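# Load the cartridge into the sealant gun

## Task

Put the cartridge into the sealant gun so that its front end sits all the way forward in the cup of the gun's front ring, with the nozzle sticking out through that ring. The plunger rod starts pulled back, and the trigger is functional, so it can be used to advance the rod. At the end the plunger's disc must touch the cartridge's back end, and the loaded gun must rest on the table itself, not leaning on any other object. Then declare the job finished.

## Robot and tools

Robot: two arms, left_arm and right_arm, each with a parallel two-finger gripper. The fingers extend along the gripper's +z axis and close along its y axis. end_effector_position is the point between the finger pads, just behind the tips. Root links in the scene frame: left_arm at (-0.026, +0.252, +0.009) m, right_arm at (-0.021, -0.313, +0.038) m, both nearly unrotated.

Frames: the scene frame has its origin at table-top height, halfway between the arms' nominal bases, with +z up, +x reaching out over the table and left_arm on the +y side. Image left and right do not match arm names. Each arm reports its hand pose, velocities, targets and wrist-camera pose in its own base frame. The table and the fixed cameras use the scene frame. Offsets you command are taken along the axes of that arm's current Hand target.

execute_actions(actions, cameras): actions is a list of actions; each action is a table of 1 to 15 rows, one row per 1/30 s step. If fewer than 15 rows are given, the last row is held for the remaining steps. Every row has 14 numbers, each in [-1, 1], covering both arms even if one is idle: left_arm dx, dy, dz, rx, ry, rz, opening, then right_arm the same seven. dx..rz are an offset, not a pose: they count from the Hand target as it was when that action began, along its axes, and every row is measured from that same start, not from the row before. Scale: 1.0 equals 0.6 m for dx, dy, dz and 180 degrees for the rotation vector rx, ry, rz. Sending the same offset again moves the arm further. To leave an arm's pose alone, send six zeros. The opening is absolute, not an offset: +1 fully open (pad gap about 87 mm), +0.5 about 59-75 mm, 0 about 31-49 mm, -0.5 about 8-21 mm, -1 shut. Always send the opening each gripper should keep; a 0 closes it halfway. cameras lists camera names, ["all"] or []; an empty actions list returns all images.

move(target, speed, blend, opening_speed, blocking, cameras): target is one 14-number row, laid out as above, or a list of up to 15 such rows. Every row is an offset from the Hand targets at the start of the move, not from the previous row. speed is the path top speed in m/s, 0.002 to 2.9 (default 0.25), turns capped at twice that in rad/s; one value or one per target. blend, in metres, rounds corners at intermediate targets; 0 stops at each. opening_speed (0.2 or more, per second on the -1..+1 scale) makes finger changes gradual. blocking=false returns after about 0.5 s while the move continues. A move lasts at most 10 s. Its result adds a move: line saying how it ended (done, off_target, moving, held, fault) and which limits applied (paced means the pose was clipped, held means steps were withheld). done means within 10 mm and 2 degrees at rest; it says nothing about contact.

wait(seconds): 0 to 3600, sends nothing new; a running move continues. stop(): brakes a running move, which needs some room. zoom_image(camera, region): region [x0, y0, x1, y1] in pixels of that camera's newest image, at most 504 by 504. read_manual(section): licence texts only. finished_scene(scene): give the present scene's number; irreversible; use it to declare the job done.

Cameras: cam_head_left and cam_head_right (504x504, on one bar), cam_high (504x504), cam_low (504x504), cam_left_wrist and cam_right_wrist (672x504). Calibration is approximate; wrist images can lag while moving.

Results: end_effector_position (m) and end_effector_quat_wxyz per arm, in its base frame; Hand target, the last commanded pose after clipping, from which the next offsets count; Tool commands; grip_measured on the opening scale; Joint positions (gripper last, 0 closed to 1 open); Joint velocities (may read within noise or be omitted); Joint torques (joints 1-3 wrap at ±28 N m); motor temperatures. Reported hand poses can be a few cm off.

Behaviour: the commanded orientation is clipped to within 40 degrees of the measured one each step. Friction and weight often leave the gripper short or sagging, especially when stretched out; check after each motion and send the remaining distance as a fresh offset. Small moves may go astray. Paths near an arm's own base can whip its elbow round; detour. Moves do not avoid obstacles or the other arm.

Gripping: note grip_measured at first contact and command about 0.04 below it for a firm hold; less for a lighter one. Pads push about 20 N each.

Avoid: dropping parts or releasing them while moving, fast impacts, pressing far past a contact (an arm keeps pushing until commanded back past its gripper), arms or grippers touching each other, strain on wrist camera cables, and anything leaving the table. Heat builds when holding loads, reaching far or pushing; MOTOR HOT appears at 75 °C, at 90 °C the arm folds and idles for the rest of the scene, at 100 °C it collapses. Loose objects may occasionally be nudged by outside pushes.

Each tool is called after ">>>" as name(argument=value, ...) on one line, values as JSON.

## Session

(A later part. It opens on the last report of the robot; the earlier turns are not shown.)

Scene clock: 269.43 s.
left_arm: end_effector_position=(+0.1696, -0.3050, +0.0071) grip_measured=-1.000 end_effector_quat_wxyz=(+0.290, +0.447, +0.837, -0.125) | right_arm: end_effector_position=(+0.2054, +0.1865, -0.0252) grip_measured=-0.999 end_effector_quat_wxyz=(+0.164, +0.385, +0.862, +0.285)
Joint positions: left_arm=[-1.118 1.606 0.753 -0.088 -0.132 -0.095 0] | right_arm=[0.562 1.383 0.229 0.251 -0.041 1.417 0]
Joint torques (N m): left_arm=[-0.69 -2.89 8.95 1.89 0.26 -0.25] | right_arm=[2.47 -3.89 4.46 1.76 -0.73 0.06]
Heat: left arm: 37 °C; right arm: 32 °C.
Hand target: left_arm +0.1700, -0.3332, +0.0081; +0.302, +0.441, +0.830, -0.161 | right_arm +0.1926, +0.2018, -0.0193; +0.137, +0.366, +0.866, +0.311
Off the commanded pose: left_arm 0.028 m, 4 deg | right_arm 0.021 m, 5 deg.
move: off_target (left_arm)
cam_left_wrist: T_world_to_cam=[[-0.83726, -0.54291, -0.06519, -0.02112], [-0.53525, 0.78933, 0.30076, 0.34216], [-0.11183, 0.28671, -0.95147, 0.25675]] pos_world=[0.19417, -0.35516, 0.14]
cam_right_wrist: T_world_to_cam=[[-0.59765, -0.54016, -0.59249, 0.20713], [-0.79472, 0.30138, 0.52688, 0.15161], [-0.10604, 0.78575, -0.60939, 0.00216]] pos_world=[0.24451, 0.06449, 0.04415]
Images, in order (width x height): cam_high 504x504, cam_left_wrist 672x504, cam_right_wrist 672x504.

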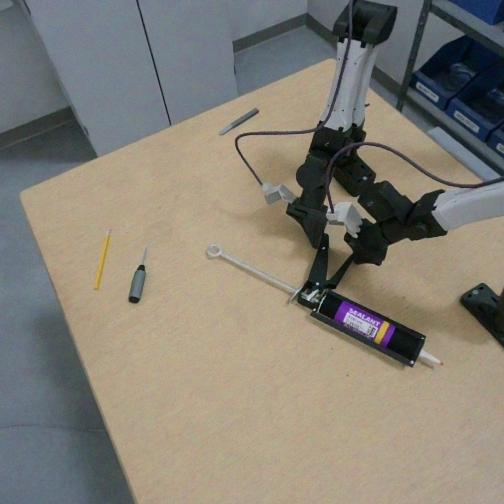

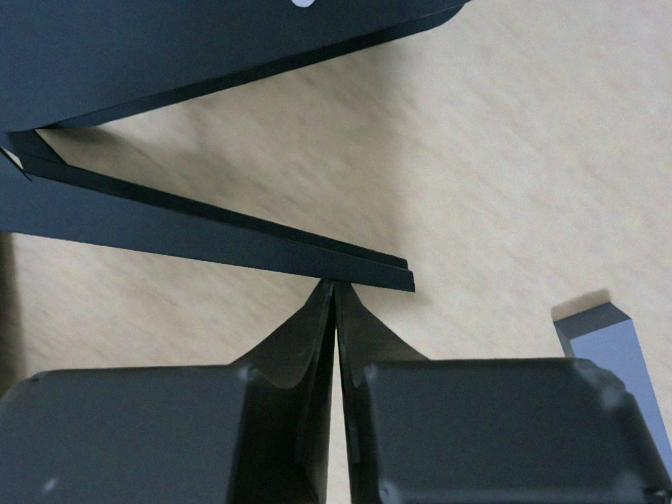

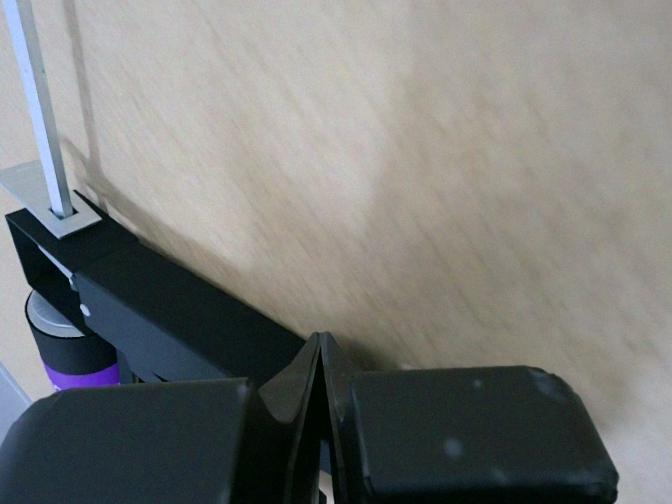

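>>> zoom_image(camera="cam_high", region=[200, 235, 340, 325])

>>> move(target=[0.048,0.042,-0.04,0,0,0,-1, 0,0,0,0,0,0,-1], cameras=["cam_right_wrist","cam_left_wrist","cam_high"], speed=0.06)

>>> zoom_image(camera="cam_high", region=[200, 235, 340, 325])

>>> zoom_image(camera="cam_high", region=[280, 220, 460, 390])

Scaled by 3.600 from the camera's image (finer frame: 720x720).

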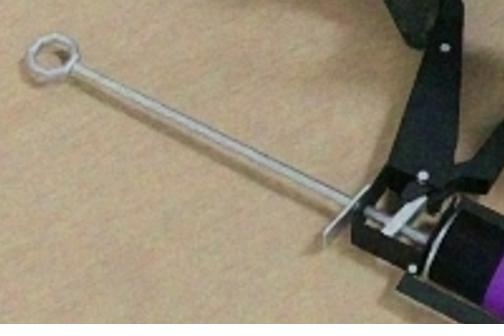

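Scene clock: 271.83 s.
left_arm: end_effector_position=(+0.1699, -0.2924, +0.0072) grip_measured=-1.000 end_effector_quat_wxyz=(+0.300, +0.440, +0.832, -0.159) | right_arm: end_effector_position=(+0.1980, +0.1933, -0.0247) grip_measured=-0.999 end_effector_quat_wxyz=(+0.150, +0.374, +0.868, +0.291)
Joint positions: left_arm=[-1.066 1.531 0.648 0.002 -0.059 -0.072 0] | right_arm=[0.582 1.383 0.229 0.247 -0.066 1.418 0]
Joint torques (N m): left_arm=[1.46 -8.27 4.7 1.32 -0.04 0.1] | right_arm=[1.03 -3.88 4.46 1.81 -0.49 0.08]
Heat: left arm: 37 °C; right arm: 32 °C.
Hand target: left_arm +0.1698, -0.2881, +0.0079; +0.302, +0.441, +0.830, -0.161 | right_arm +0.1926, +0.2018, -0.0193; +0.137, +0.366, +0.866, +0.311
Off the commanded pose: left_arm 0.004 m, 0 deg | right_arm 0.011 m, 3 deg.
move: done
cam_left_wrist: T_world_to_cam=[[-0.84376, -0.53645, -0.01733, -0.01133], [-0.52309, 0.81467, 0.25039, 0.33802], [-0.1202, 0.22033, -0.96799, 0.23556]] pos_world=[0.19557, -0.33336, 0.14319]
cam_right_wrist: T_world_to_cam=[[-0.58703, -0.5519, -0.59228, 0.2069], [-0.79707, 0.26595, 0.54218, 0.15119], [-0.14171, 0.79036, -0.59603, 0.00276]] pos_world=[0.24236, 0.0718, 0.04222]
Images, in order (width x height): cam_high 504x504, cam_left_wrist 672x504, cam_right_wrist 672x504.

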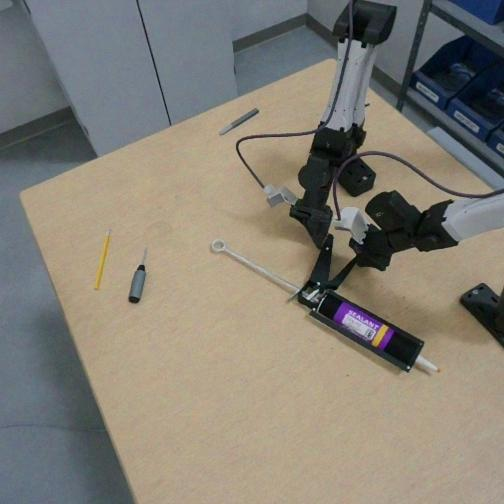

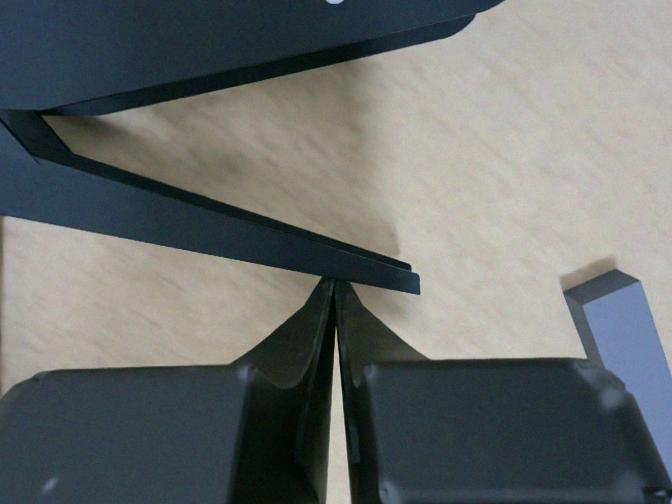

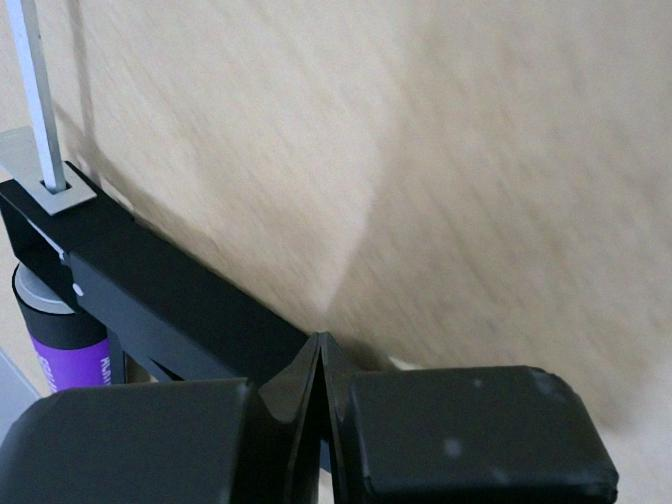

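Scaled by 3.600 from the camera's image (finer frame: 720x720).

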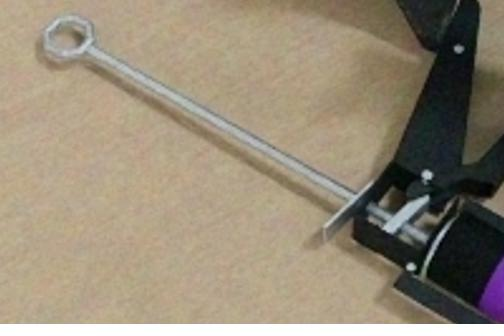

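Scaled by 2.800 from the camera's image (finer frame: 720x720).

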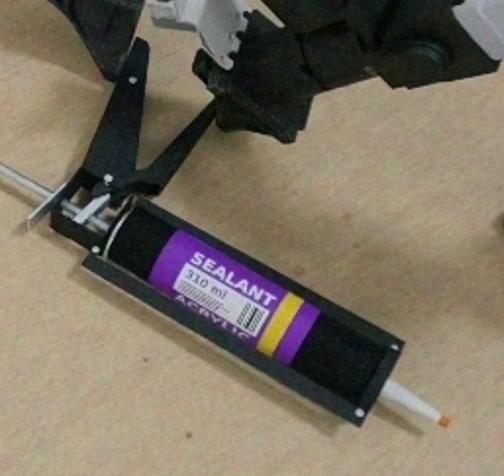

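>>> zoom_image(camera="cam_right_wrist", region=[0, 0, 160, 320])

>>> move(target=[-0.048,-0.042,0.04,0,0,0,-1, 0,0,0,0,0,0,-1], cameras=["cam_right_wrist","cam_left_wrist","cam_high"], speed=0.06)

>>> zoom_image(camera="cam_right_wrist", region=[0, 0, 160, 320])

>>> zoom_image(camera="cam_high", region=[200, 235, 340, 325])

Scaled by 1.575 from the camera's image (finer frame: 960x720).

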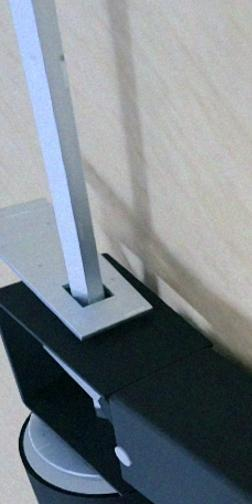

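Scene clock: 273.93 s.
left_arm: end_effector_position=(+0.1709, -0.3109, +0.0073) grip_measured=-1.000 end_effector_quat_wxyz=(+0.295, +0.444, +0.835, -0.134) | right_arm: end_effector_position=(+0.1988, +0.1925, -0.0250) grip_measured=-0.999 end_effector_quat_wxyz=(+0.152, +0.375, +0.867, +0.289)
Joint positions: left_arm=[-1.119 1.615 0.753 -0.058 -0.126 -0.1 0] | right_arm=[0.582 1.383 0.229 0.247 -0.06 1.418 0]
Joint torques (N m): left_arm=[-0.73 -3.59 9.09 1.68 0.21 -0.22] | right_arm=[1.05 -3.89 4.48 1.81 -0.54 0.08]
Heat: left arm: 37 °C; right arm: 32 °C.
Hand target: left_arm +0.1699, -0.3332, +0.0080; +0.302, +0.441, +0.830, -0.161 | right_arm +0.1926, +0.2018, -0.0193; +0.137, +0.366, +0.866, +0.311
Off the commanded pose: left_arm 0.022 m, 3 deg | right_arm 0.013 m, 3 deg.
move: off_target (left_arm)
cam_left_wrist: T_world_to_cam=[[-0.83732, -0.54394, -0.05508, -0.02361], [-0.53561, 0.79594, 0.28213, 0.34971], [-0.10962, 0.26573, -0.95779, 0.25201]] pos_world=[0.19517, -0.35815, 0.14141]
cam_right_wrist: T_world_to_cam=[[-0.5881, -0.55192, -0.5912, 0.20685], [-0.79712, 0.2718, 0.53919, 0.15099], [-0.1369, 0.78836, -0.59979, 0.0027]] pos_world=[0.24238, 0.071, 0.0425]
Images, in order (width x height): cam_high 504x504, cam_left_wrist 672x504, cam_right_wrist 672x504.

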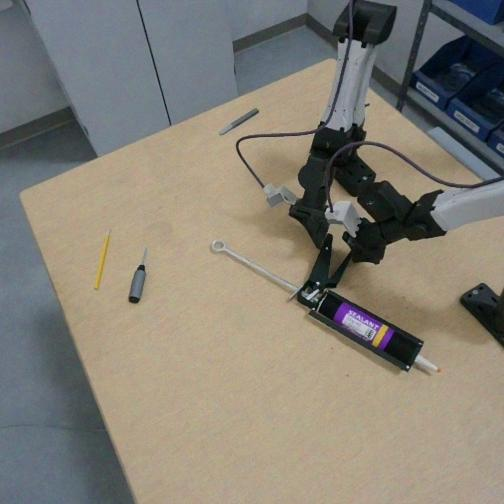

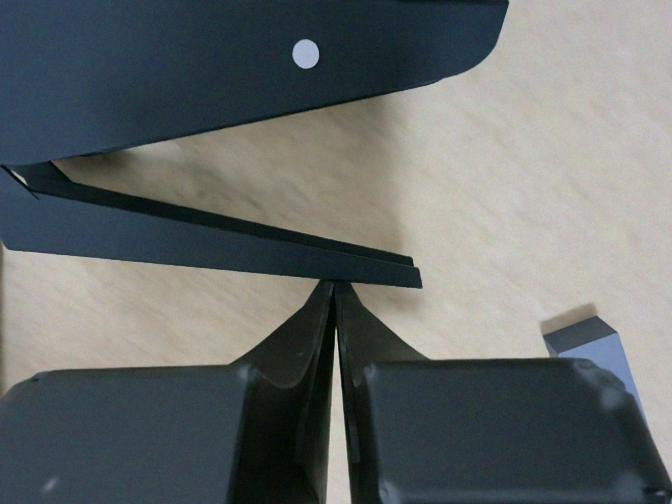

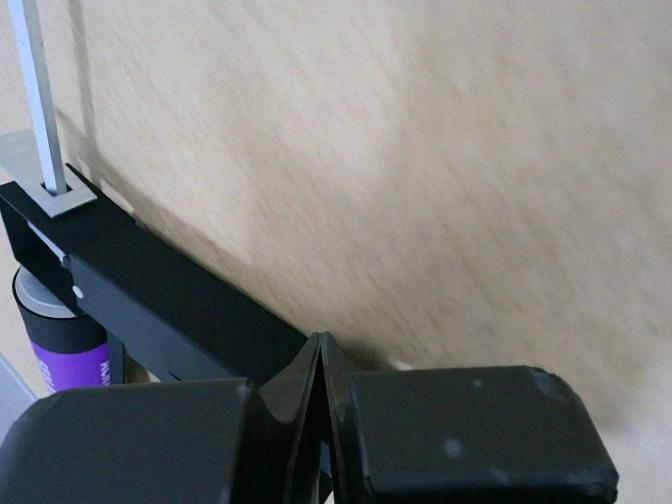

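Scaled by 1.575 from the camera's image (finer frame: 960x720).

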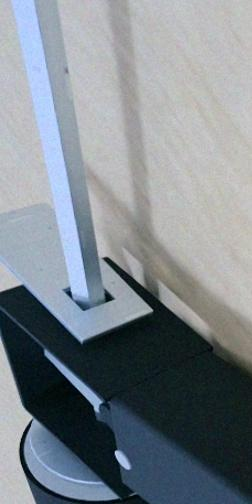

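Scaled by 3.600 from the camera's image (finer frame: 720x720).

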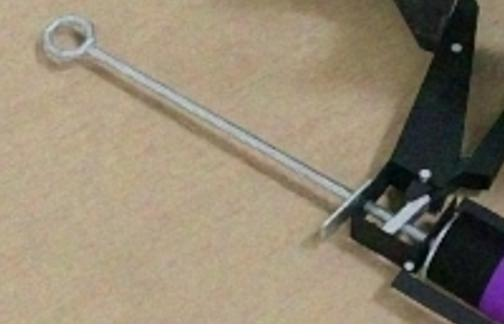

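>>> move(target=[-0.0127,-0.0112,0.0106,0,0,0,-1, 0,0,0,0,0,0,-1], cameras=["cam_right_wrist","cam_left_wrist","cam_high","cam_head_left","cam_head_right"], speed=0.06)

>>> zoom_image(camera="cam_right_wrist", region=[0, 0, 160, 320])

>>> zoom_image(camera="cam_high", region=[280, 180, 460, 390])

Scene clock: 275.33 s.
left_arm: end_effector_position=(+0.1724, -0.3174, +0.0073) grip_measured=-1.000 end_effector_quat_wxyz=(+0.294, +0.443, +0.838, -0.124) | right_arm: end_effector_position=(+0.1991, +0.1921, -0.0252) grip_measured=-0.999 end_effector_quat_wxyz=(+0.154, +0.375, +0.867, +0.289)
Joint positions: left_arm=[-1.133 1.647 0.795 -0.083 -0.148 -0.11 0] | right_arm=[0.582 1.383 0.229 0.247 -0.056 1.418 0]
Joint torques (N m): left_arm=[-0.85 -3.66 8.99 1.81 0.3 -0.28] | right_arm=[1.05 -3.89 4.51 1.81 -0.57 0.07]
Heat: left arm: 37 °C; right arm: 32 °C.
Hand target: left_arm +0.1699, -0.3453, +0.0081; +0.302, +0.441, +0.830, -0.161 | right_arm +0.1926, +0.2018, -0.0193; +0.137, +0.366, +0.866, +0.311
Off the commanded pose: left_arm 0.028 m, 4 deg | right_arm 0.013 m, 3 deg.
move: off_target (left_arm)
cam_left_wrist: T_world_to_cam=[[-0.83274, -0.54935, -0.06903, -0.02824], [-0.54325, 0.78661, 0.29345, 0.35387], [-0.10691, 0.28187, -0.95348, 0.25854]] pos_world=[0.19637, -0.36675, 0.14071]
cam_right_wrist: T_world_to_cam=[[-0.58827, -0.55205, -0.59091, 0.2069], [-0.79736, 0.27427, 0.53758, 0.15101], [-0.1347, 0.78741, -0.60153, 0.00268]] pos_world=[0.24248, 0.0707, 0.04269]
Images, in order (width x height): cam_head_left 504x504, cam_head_right 504x504, cam_high 504x504, cam_left_wrist 672x504, cam_right_wrist 672x504.

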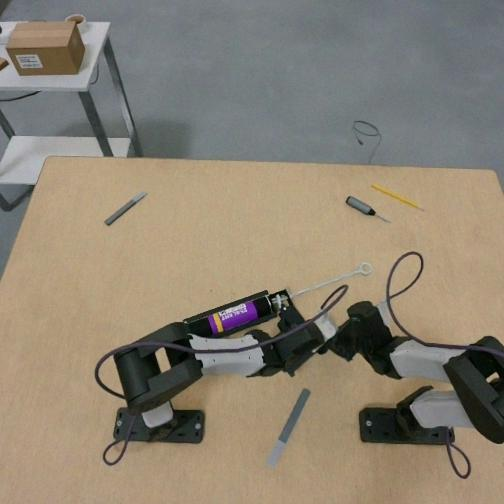

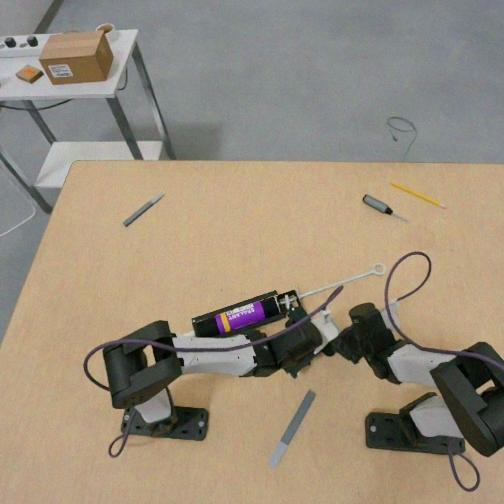

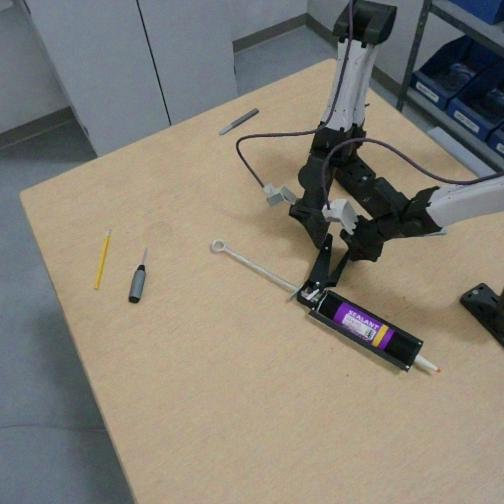

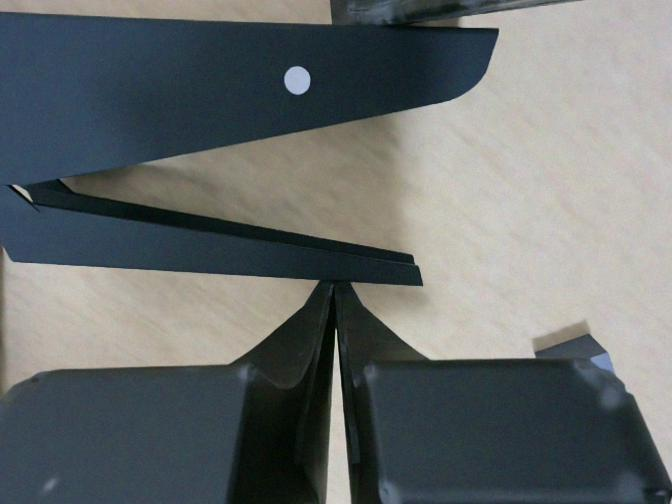

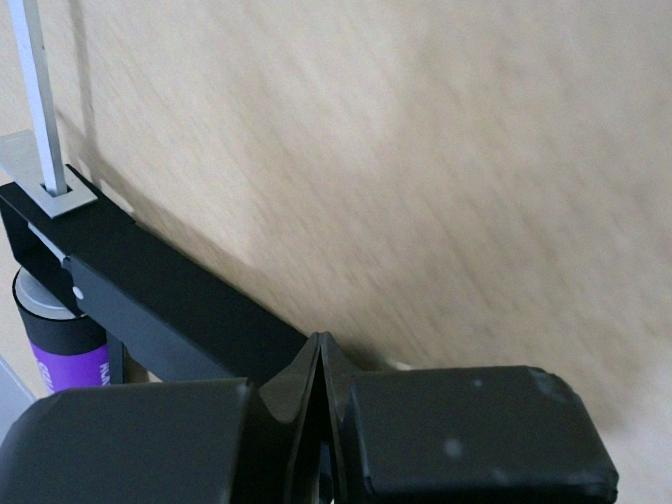

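Scaled by 1.575 from the camera's image (finer frame: 960x720).

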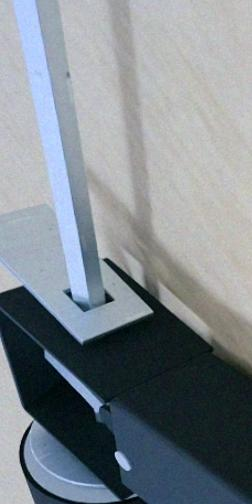

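Scaled by 2.400 from the camera's image (finer frame: 720x720).

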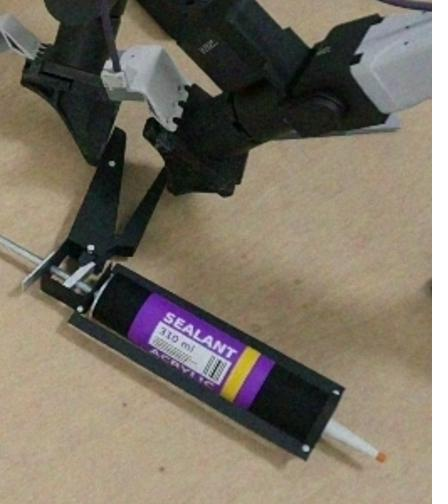

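>>> move(target=[0.064,0.056,-0.053,0,0,0,-1, 0,0,0,0,0,0,-1], cameras=["cam_right_wrist","cam_left_wrist"], speed=0.08)

>>> zoom_image(camera="cam_right_wrist", region=[0, 0, 160, 420])

Scene clock: 277.13 s.
left_arm: end_effector_position=(+0.1713, -0.2893, +0.0073) grip_measured=-1.000 end_effector_quat_wxyz=(+0.302, +0.439, +0.832, -0.157) | right_arm: end_effector_position=(+0.1974, +0.1937, -0.0247) grip_measured=-0.999 end_effector_quat_wxyz=(+0.148, +0.374, +0.868, +0.292)
Joint positions: left_arm=[-1.059 1.523 0.638 0.006 -0.06 -0.067 0] | right_arm=[0.582 1.383 0.229 0.246 -0.07 1.419 0]
Joint torques (N m): left_arm=[1.35 -8.27 4.63 1.33 0.07 0.09] | right_arm=[1.03 -3.9 4.42 1.82 -0.45 0.08]
Heat: left arm: 37 °C; right arm: 31 °C.
Hand target: left_arm +0.1698, -0.2851, +0.0077; +0.302, +0.441, +0.830, -0.161 | right_arm +0.1926, +0.2018, -0.0193; +0.137, +0.366, +0.866, +0.311
Off the commanded pose: left_arm 0.004 m, 1 deg | right_arm 0.011 m, 3 deg.
move: done
cam_left_wrist: T_world_to_cam=[[-0.84172, -0.53951, -0.02067, -0.0097], [-0.52709, 0.81285, 0.2479, 0.33645], [-0.11694, 0.21955, -0.96857, 0.23426]] pos_world=[0.19657, -0.33015, 0.14329]
cam_right_wrist: T_world_to_cam=[[-0.58782, -0.55161, -0.59177, 0.20686], [-0.79593, 0.26342, 0.54507, 0.15094], [-0.14478, 0.79142, -0.59388, 0.00284]] pos_world=[0.24215, 0.0721, 0.04183]
Images, in order (width x height): cam_left_wrist 672x504, cam_right_wrist 672x504.

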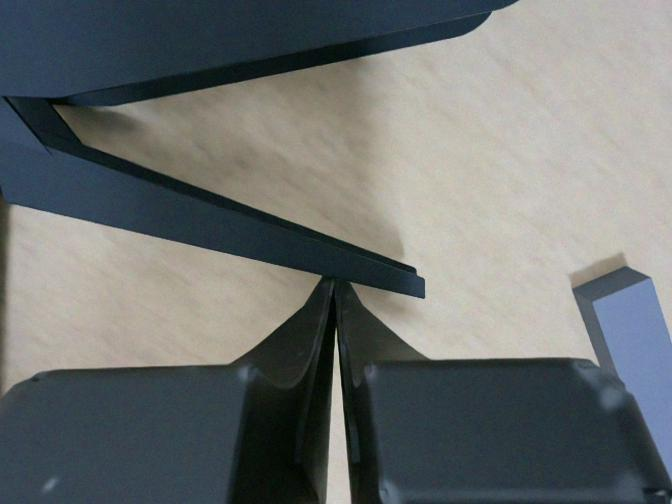

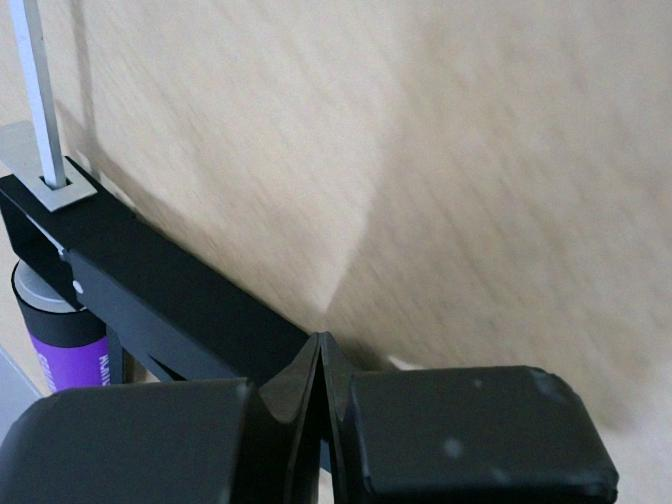

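Scaled by 1.200 from the camera's image (finer frame: 960x720).

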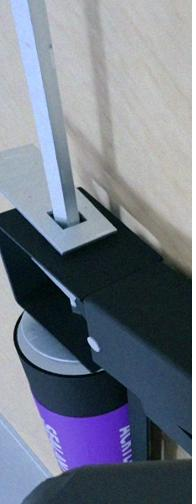

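>>> zoom_image(camera="cam_right_wrist", region=[0, 0, 160, 320])

Scaled by 1.575 from the camera's image (finer frame: 960x720).

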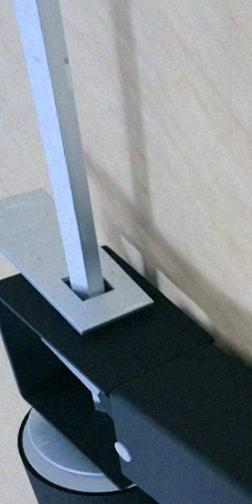

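>>> move(target=[-0.064,-0.056,0.053,0,0,0,-1, 0,0,0,0,0,0,-1], cameras=["cam_right_wrist","cam_left_wrist"], speed=0.06)

>>> zoom_image(camera="cam_right_wrist", region=[0, 0, 160, 320])

Scene clock: 279.67 s.
left_arm: end_effector_position=(+0.1723, -0.3111, +0.0072) grip_measured=-1.000 end_effector_quat_wxyz=(+0.290, +0.445, +0.840, -0.114) | right_arm: end_effector_position=(+0.2000, +0.1913, -0.0254) grip_measured=-0.999 end_effector_quat_wxyz=(+0.156, +0.377, +0.867, +0.287)
Joint positions: left_arm=[-1.131 1.638 0.793 -0.109 -0.159 -0.106 0] | right_arm=[0.582 1.383 0.229 0.247 -0.05 1.42 0]
Joint torques (N m): left_arm=[-1.06 -3.23 9.2 1.98 0.41 -0.32] | right_arm=[1.05 -3.88 4.46 1.81 -0.62 0.06]
Heat: left arm: 37 °C; right arm: 31 °C.
Hand target: left_arm +0.1699, -0.3452, +0.0081; +0.302, +0.441, +0.830, -0.161 | right_arm +0.1927, +0.2018, -0.0193; +0.137, +0.366, +0.866, +0.311
Off the commanded pose: left_arm 0.034 m, 6 deg | right_arm 0.014 m, 4 deg.
move: off_target (left_arm)
cam_left_wrist: T_world_to_cam=[[-0.82986, -0.5518, -0.08283, -0.02607], [-0.54775, 0.77732, 0.30942, 0.34677], [-0.10635, 0.30214, -0.94731, 0.26282]] pos_world=[0.19626, -0.36335, 0.13952]
cam_right_wrist: T_world_to_cam=[[-0.58985, -0.5511, -0.59023, 0.20693], [-0.7971, 0.28035, 0.53482, 0.15072], [-0.12927, 0.78594, -0.60464, 0.0024]] pos_world=[0.24251, 0.06989, 0.04297]
Images, in order (width x height): cam_left_wrist 672x504, cam_right_wrist 672x504.

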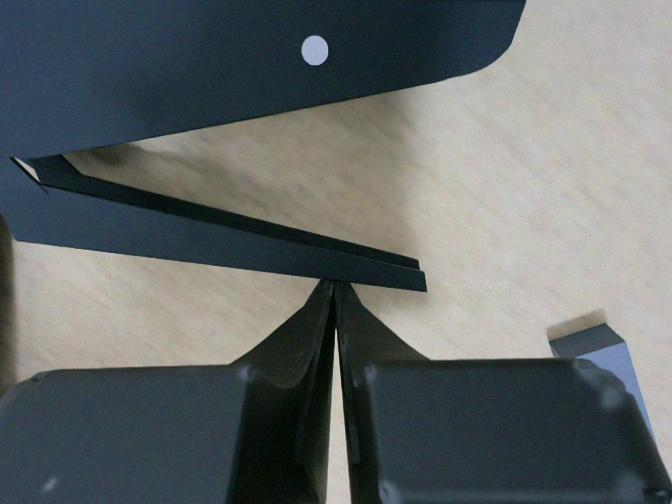

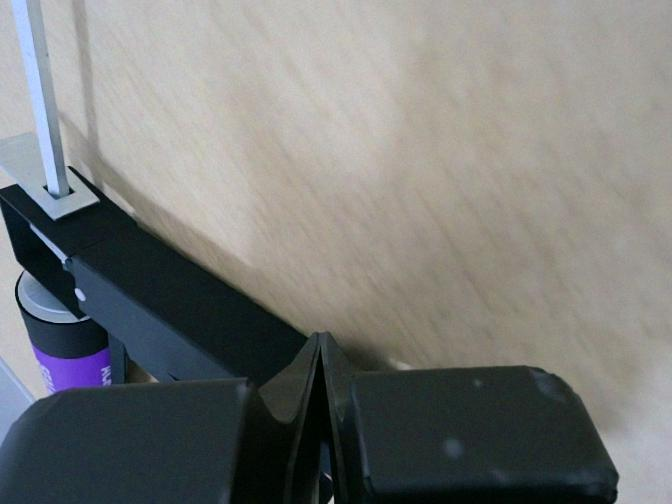

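Scaled by 1.575 from the camera's image (finer frame: 960x720).

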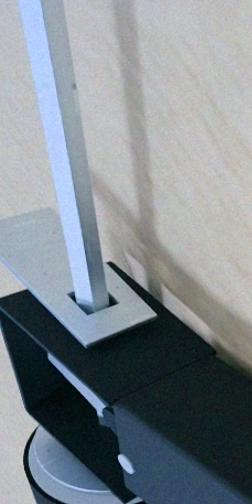

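>>> move(target=[[0.0635,0.0559,-0.0533,0,0,0,-1, 0,0,0,0,0,0,-1],[-0.055,0.093,-0.280,0,0,0,-1, 0,0,0,0,0,0,-1],[-0.068,0.2545,-0.3237,-0.3231,-0.0944,-0.2714,-1, 0,0,0,0,0,0,-1]], cameras=["cam_right_wrist","cam_left_wrist"], speed=[0.1,0.25,0.3], blend=[0.02,0.03,0])

>>> zoom_image(camera="cam_left_wrist", region=[60, 100, 330, 300])

>>> zoom_image(camera="cam_left_wrist", region=[400, 100, 670, 300])

Scene clock: 285.67 s.
left_arm: end_effector_position=(+0.2382, -0.1803, +0.1751) grip_measured=-1.000 end_effector_quat_wxyz=(+0.483, -0.137, +0.861, +0.085) | right_arm: end_effector_position=(+0.1959, +0.1955, -0.0242) grip_measured=-0.999 end_effector_quat_wxyz=(+0.144, +0.372, +0.869, +0.294)
Joint positions: left_arm=[-1.087 1.424 1.18 -1.082 -1.006 -1.268 0] | right_arm=[0.585 1.383 0.229 0.247 -0.078 1.421 0]
Joint torques (N m): left_arm=[1.22 -4.31 9.7 0.46 -0.79 -0.14] | right_arm=[0.81 -3.9 4.46 1.82 -0.36 0.06]
Heat: left arm: 36 °C; right arm: 31 °C.
Hand target: left_arm +0.2441, -0.1823, +0.1831; +0.492, -0.148, +0.854, +0.085 | right_arm +0.1926, +0.2018, -0.0193; +0.137, +0.366, +0.866, +0.311
Off the commanded pose: left_arm 0.010 m, 2 deg | right_arm 0.009 m, 2 deg.
move: done
cam_left_wrist: T_world_to_cam=[[0.29489, -0.95468, -0.04029, -0.23337], [-0.95341, -0.29117, -0.07893, 0.20119], [0.06362, 0.06169, -0.99606, 0.31403]] pos_world=[0.24066, -0.18359, 0.31928]
cam_right_wrist: T_world_to_cam=[[-0.58633, -0.55156, -0.5933, 0.20691], [-0.79561, 0.2543, 0.54985, 0.15083], [-0.1524, 0.79443, -0.58793, 0.0026]] pos_world=[0.24172, 0.0737, 0.04135]
Images, in order (width x height): cam_left_wrist 672x504, cam_right_wrist 672x504.

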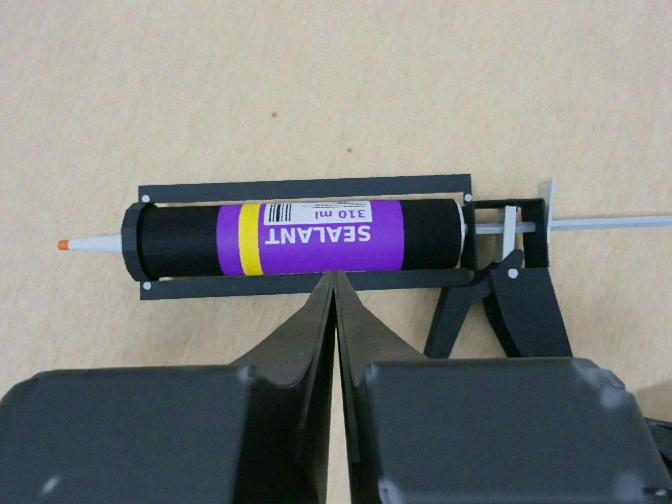

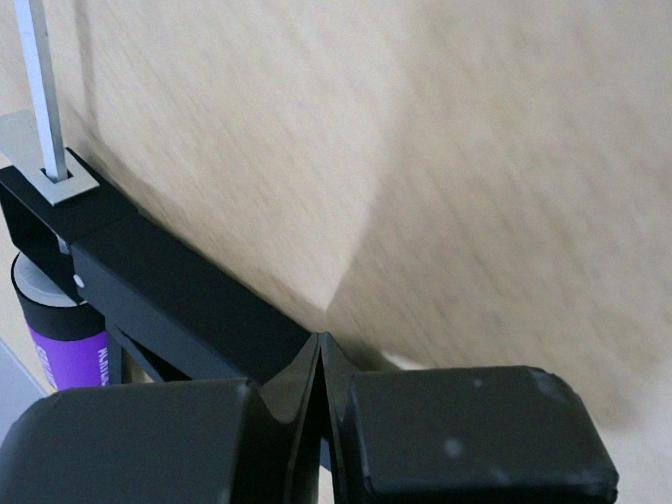

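Scaled by 1.867 from the camera's image (finer frame: 960x720).

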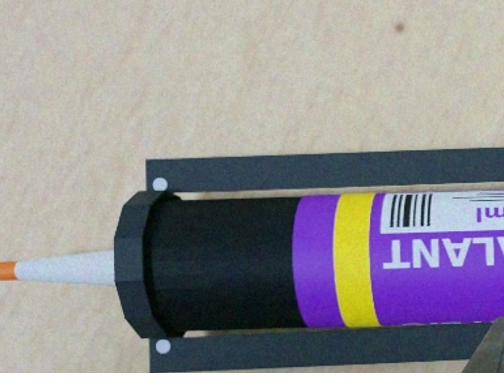

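Scaled by 1.867 from the camera's image (finer frame: 960x720).

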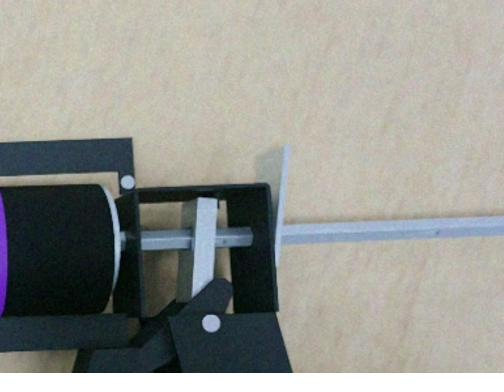

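>>> move(target=[[0.1118,-0.0572,-0.1104,0.3231,0.0944,0.2714,-1, 0,0,0,0,0,0,-1],[0.3335,-0.0881,0.0048,0.3231,0.0944,0.2714,-1, 0,0,0,0,0,0,-1]], cameras=["cam_right_wrist","cam_left_wrist"], speed=[0.3,0.15], blend=[0.02,0])

>>> zoom_image(camera="cam_right_wrist", region=[0, 0, 160, 320])

Scene clock: 291.53 s.
left_arm: end_effector_position=(+0.1698, -0.2597, +0.0109) grip_measured=-1.000 end_effector_quat_wxyz=(+0.295, +0.442, +0.833, -0.154) | right_arm: end_effector_position=(+0.1959, +0.1955, -0.0242) grip_measured=-0.999 end_effector_quat_wxyz=(+0.144, +0.372, +0.869, +0.294)
Joint positions: left_arm=[-1.001 1.412 0.569 -0.049 -0.021 -0.017 0] | right_arm=[0.585 1.383 0.229 0.247 -0.078 1.421 0]
Joint torques (N m): left_arm=[-0.01 -4.04 5.68 1.67 -0.03 -0.1] | right_arm=[0.8 -3.89 4.49 1.81 -0.37 0.06]
Heat: left arm: 36 °C; right arm: 32 °C.
Hand target: left_arm +0.1700, -0.2648, +0.0084; +0.302, +0.441, +0.830, -0.160 | right_arm +0.1926, +0.2018, -0.0193; +0.137, +0.366, +0.866, +0.311
Off the commanded pose: left_arm 0.006 m, 1 deg | right_arm 0.009 m, 2 deg.
move: done
cam_left_wrist: T_world_to_cam=[[-0.84454, -0.53502, -0.0223, 0.00672], [-0.52131, 0.81195, 0.26262, 0.30933], [-0.1224, 0.23342, -0.96464, 0.2356]] pos_world=[0.19577, -0.30256, 0.14619]
cam_right_wrist: T_world_to_cam=[[-0.58633, -0.55156, -0.5933, 0.20691], [-0.79561, 0.2543, 0.54985, 0.15083], [-0.1524, 0.79443, -0.58793, 0.0026]] pos_world=[0.24172, 0.0737, 0.04135]
Images, in order (width x height): cam_left_wrist 672x504, cam_right_wrist 672x504.

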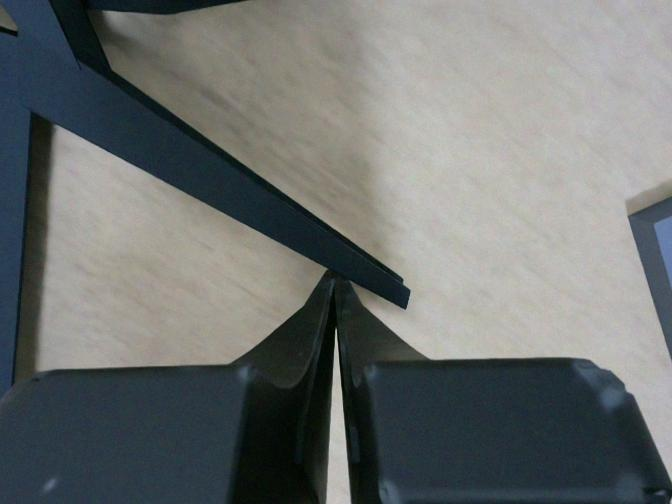

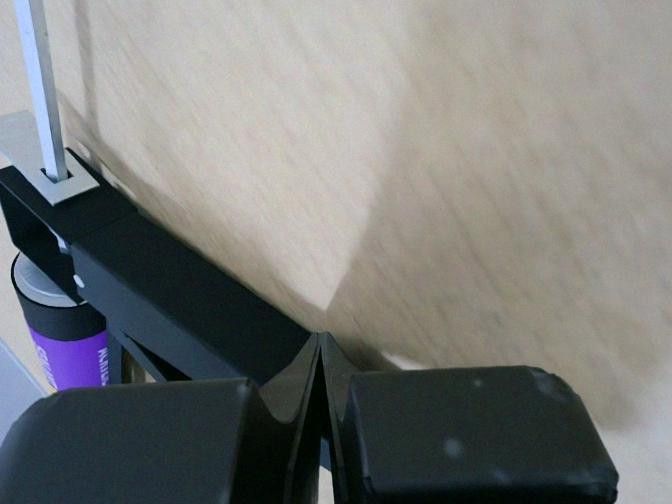

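Scaled by 1.575 from the camera's image (finer frame: 960x720).

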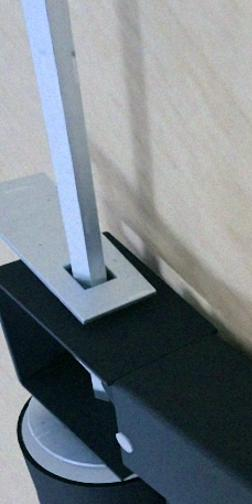

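>>> move(target=[-0.0741,-0.0652,0.0621,0,0,0,-1, 0,0,0,0,0,0,-1], cameras=["cam_right_wrist","cam_left_wrist"], speed=0.06)

>>> zoom_image(camera="cam_right_wrist", region=[0, 0, 160, 320])

Scene clock: 294.03 s.
left_arm: end_effector_position=(+0.1685, -0.2843, +0.0065) grip_measured=-1.000 end_effector_quat_wxyz=(+0.275, +0.448, +0.846, -0.090) | right_arm: end_effector_position=(+0.2056, +0.1874, -0.0254) grip_measured=-0.999 end_effector_quat_wxyz=(+0.170, +0.383, +0.863, +0.282)
Joint positions: left_arm=[-1.114 1.578 0.751 -0.179 -0.169 -0.09 0] | right_arm=[0.579 1.383 0.229 0.254 -0.019 1.421 0]
Joint torques (N m): left_arm=[-1.26 -2 9.42 2.39 0.63 -0.3] | right_arm=[1.24 -3.93 4.51 1.73 -0.91 0.03]
Heat: left arm: 36 °C; right arm: 32 °C.
Hand target: left_arm +0.1700, -0.3348, +0.0084; +0.302, +0.441, +0.830, -0.161 | right_arm +0.1926, +0.2017, -0.0193; +0.137, +0.366, +0.866, +0.311
Off the commanded pose: left_arm 0.050 m, 9 deg | right_arm 0.020 m, 5 deg.
move: off_target (left_arm)
cam_left_wrist: T_world_to_cam=[[-0.82559, -0.55399, -0.10719, -0.01572], [-0.55198, 0.75348, 0.35719, 0.3176], [-0.11711, 0.35406, -0.92786, 0.27012]] pos_world=[0.19397, -0.34365, 0.13551]
cam_right_wrist: T_world_to_cam=[[-0.59182, -0.5462, -0.5928, 0.20754], [-0.79996, 0.30759, 0.51523, 0.15127], [-0.09908, 0.77914, -0.61897, 0.00083]] pos_world=[0.24392, 0.06619, 0.04561]
Images, in order (width x height): cam_left_wrist 672x504, cam_right_wrist 672x504.

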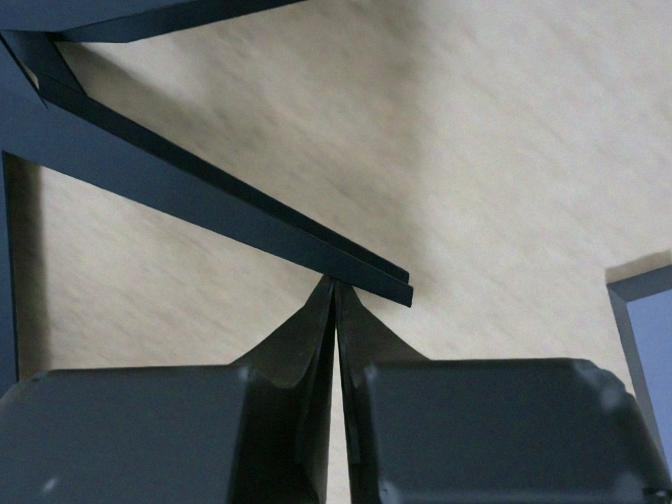

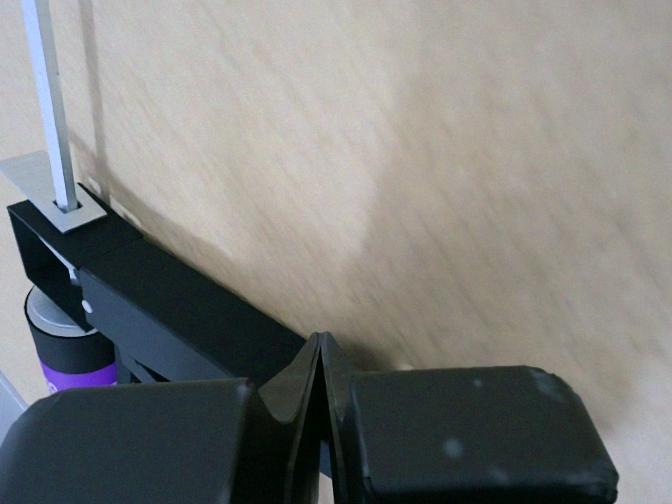

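Scaled by 1.575 from the camera's image (finer frame: 960x720).

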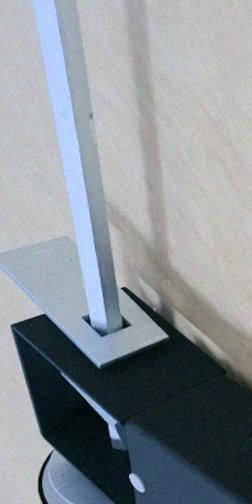

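>>> move(target=[[0.085,0.0745,-0.071,0,0,0,-1, -0.05,0,0,0,0,0,-1],[-0.033,0.112,-0.298,0,0,0,-1, -0.05,-0.1,-0.2,0,0,0,-1]], speed=[0.08,0.25], cameras=["cam_right_wrist","cam_left_wrist","cam_high","cam_low"])

>>> zoom_image(camera="cam_high", region=[280, 220, 460, 390])

>>> zoom_image(camera="cam_low", region=[290, 220, 410, 310])

Scene clock: 298.80 s.
left_arm: end_effector_position=(+0.1669, -0.2105, +0.1498) grip_measured=-1.000 end_effector_quat_wxyz=(+0.299, +0.439, +0.833, -0.155) | right_arm: end_effector_position=(+0.1170, +0.0952, +0.0213) grip_measured=-0.999 end_effector_quat_wxyz=(+0.120, +0.376, +0.869, +0.299)
Joint positions: left_arm=[-0.876 1.064 0.922 -0.744 0.055 0.076 0] | right_arm=[-0.15 0.495 0.207 -0.852 -0.512 0.782 0]
Joint torques (N m): left_arm=[1.32 -1.78 10.73 1.2 0.14 0.05] | right_arm=[-0.65 0.68 10.24 1.26 -0.48 -0.16]
Heat: left arm: 36 °C; right arm: 32 °C.
Hand target: left_arm +0.1699, -0.2146, +0.1582; +0.302, +0.441, +0.830, -0.161 | right_arm +0.1248, +0.0952, +0.0349; +0.137, +0.366, +0.866, +0.311
Off the commanded pose: left_arm 0.010 m, 1 deg | right_arm 0.016 m, 3 deg.
move: off_target (right_arm)
cam_left_wrist: T_world_to_cam=[[-0.84158, -0.53967, -0.02241, 0.03225], [-0.52683, 0.81099, 0.25445, 0.23333], [-0.11914, 0.22595, -0.96683, 0.35595]] pos_world=[0.19247, -0.25225, 0.28549]
cam_right_wrist: T_world_to_cam=[[-0.60625, -0.54007, -0.58376, 0.13337], [-0.77396, 0.23189, 0.58925, 0.08732], [-0.18287, 0.80904, -0.55858, 0.09859]] pos_world=[0.16646, -0.02799, 0.08148]
Images, in order (width x height): cam_high 504x504, cam_low 504x504, cam_left_wrist 672x504, cam_right_wrist 672x504.

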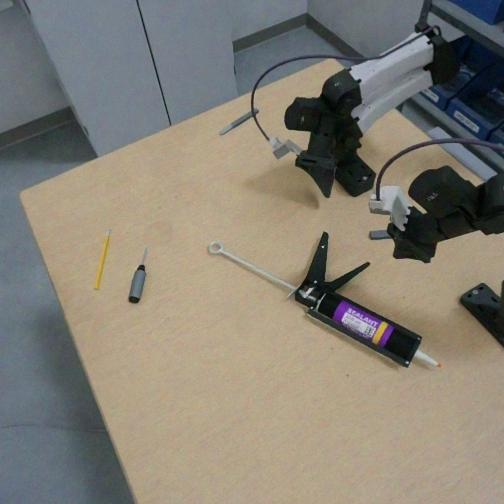

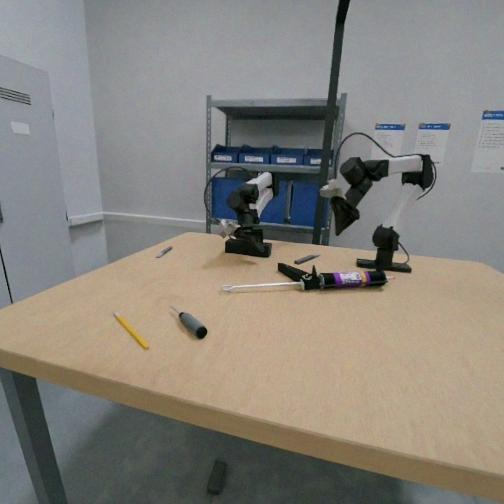

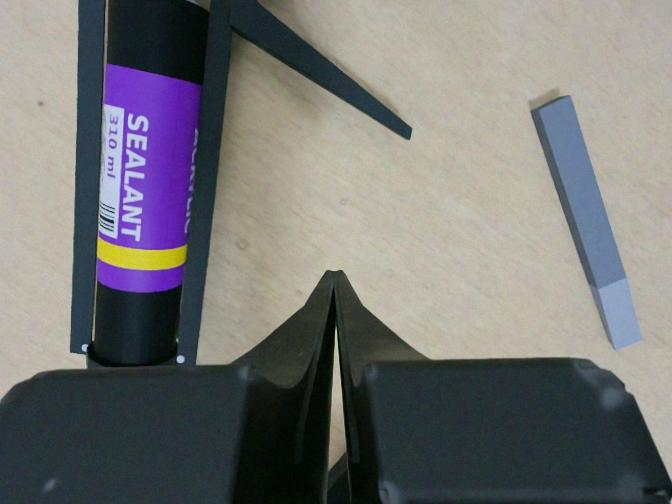

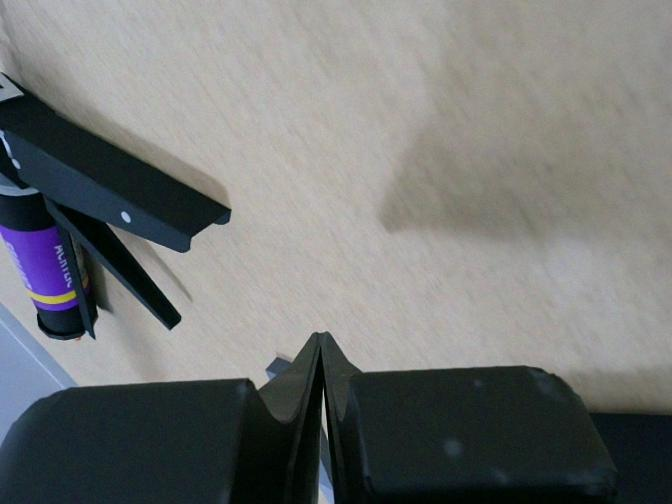

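Scaled by 2.800 from the camera's image (finer frame: 720x720).

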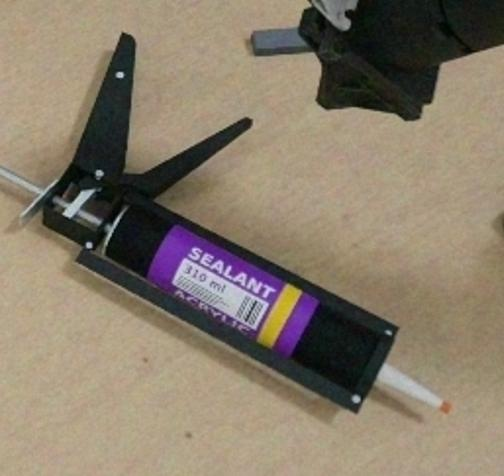

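Scaled by 4.200 from the camera's image (finer frame: 720x720).

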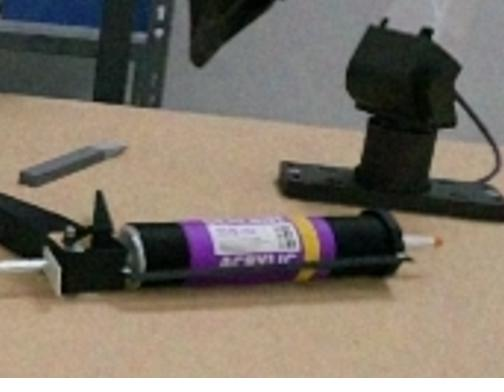

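>>> zoom_image(camera="cam_high", region=[290, 280, 345, 325])

>>> zoom_image(camera="cam_high", region=[385, 320, 445, 375])

>>> zoom_image(camera="cam_left_wrist", region=[60, 250, 230, 380])

Scaled by 9.164 from the camera's image (finer frame: 720x720).

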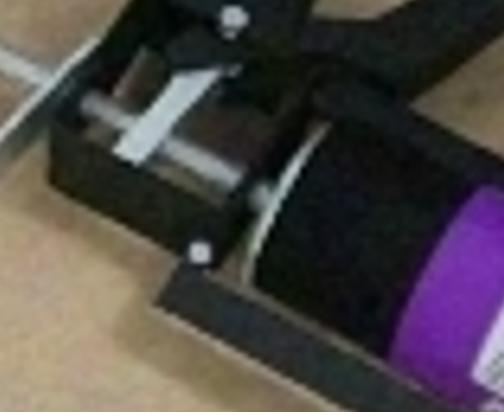

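Scaled by 8.400 from the camera's image (finer frame: 720x720).

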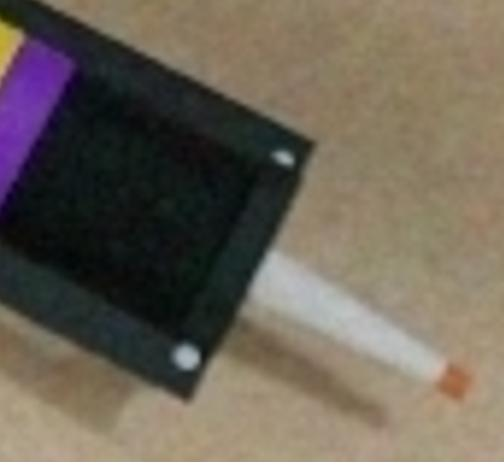

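Scaled by 2.965 from the camera's image (finer frame: 960x720).

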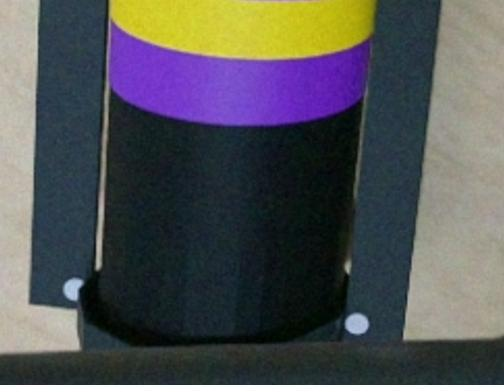

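>>> finished_scene(scene=1)

The scene is finished: the task was done.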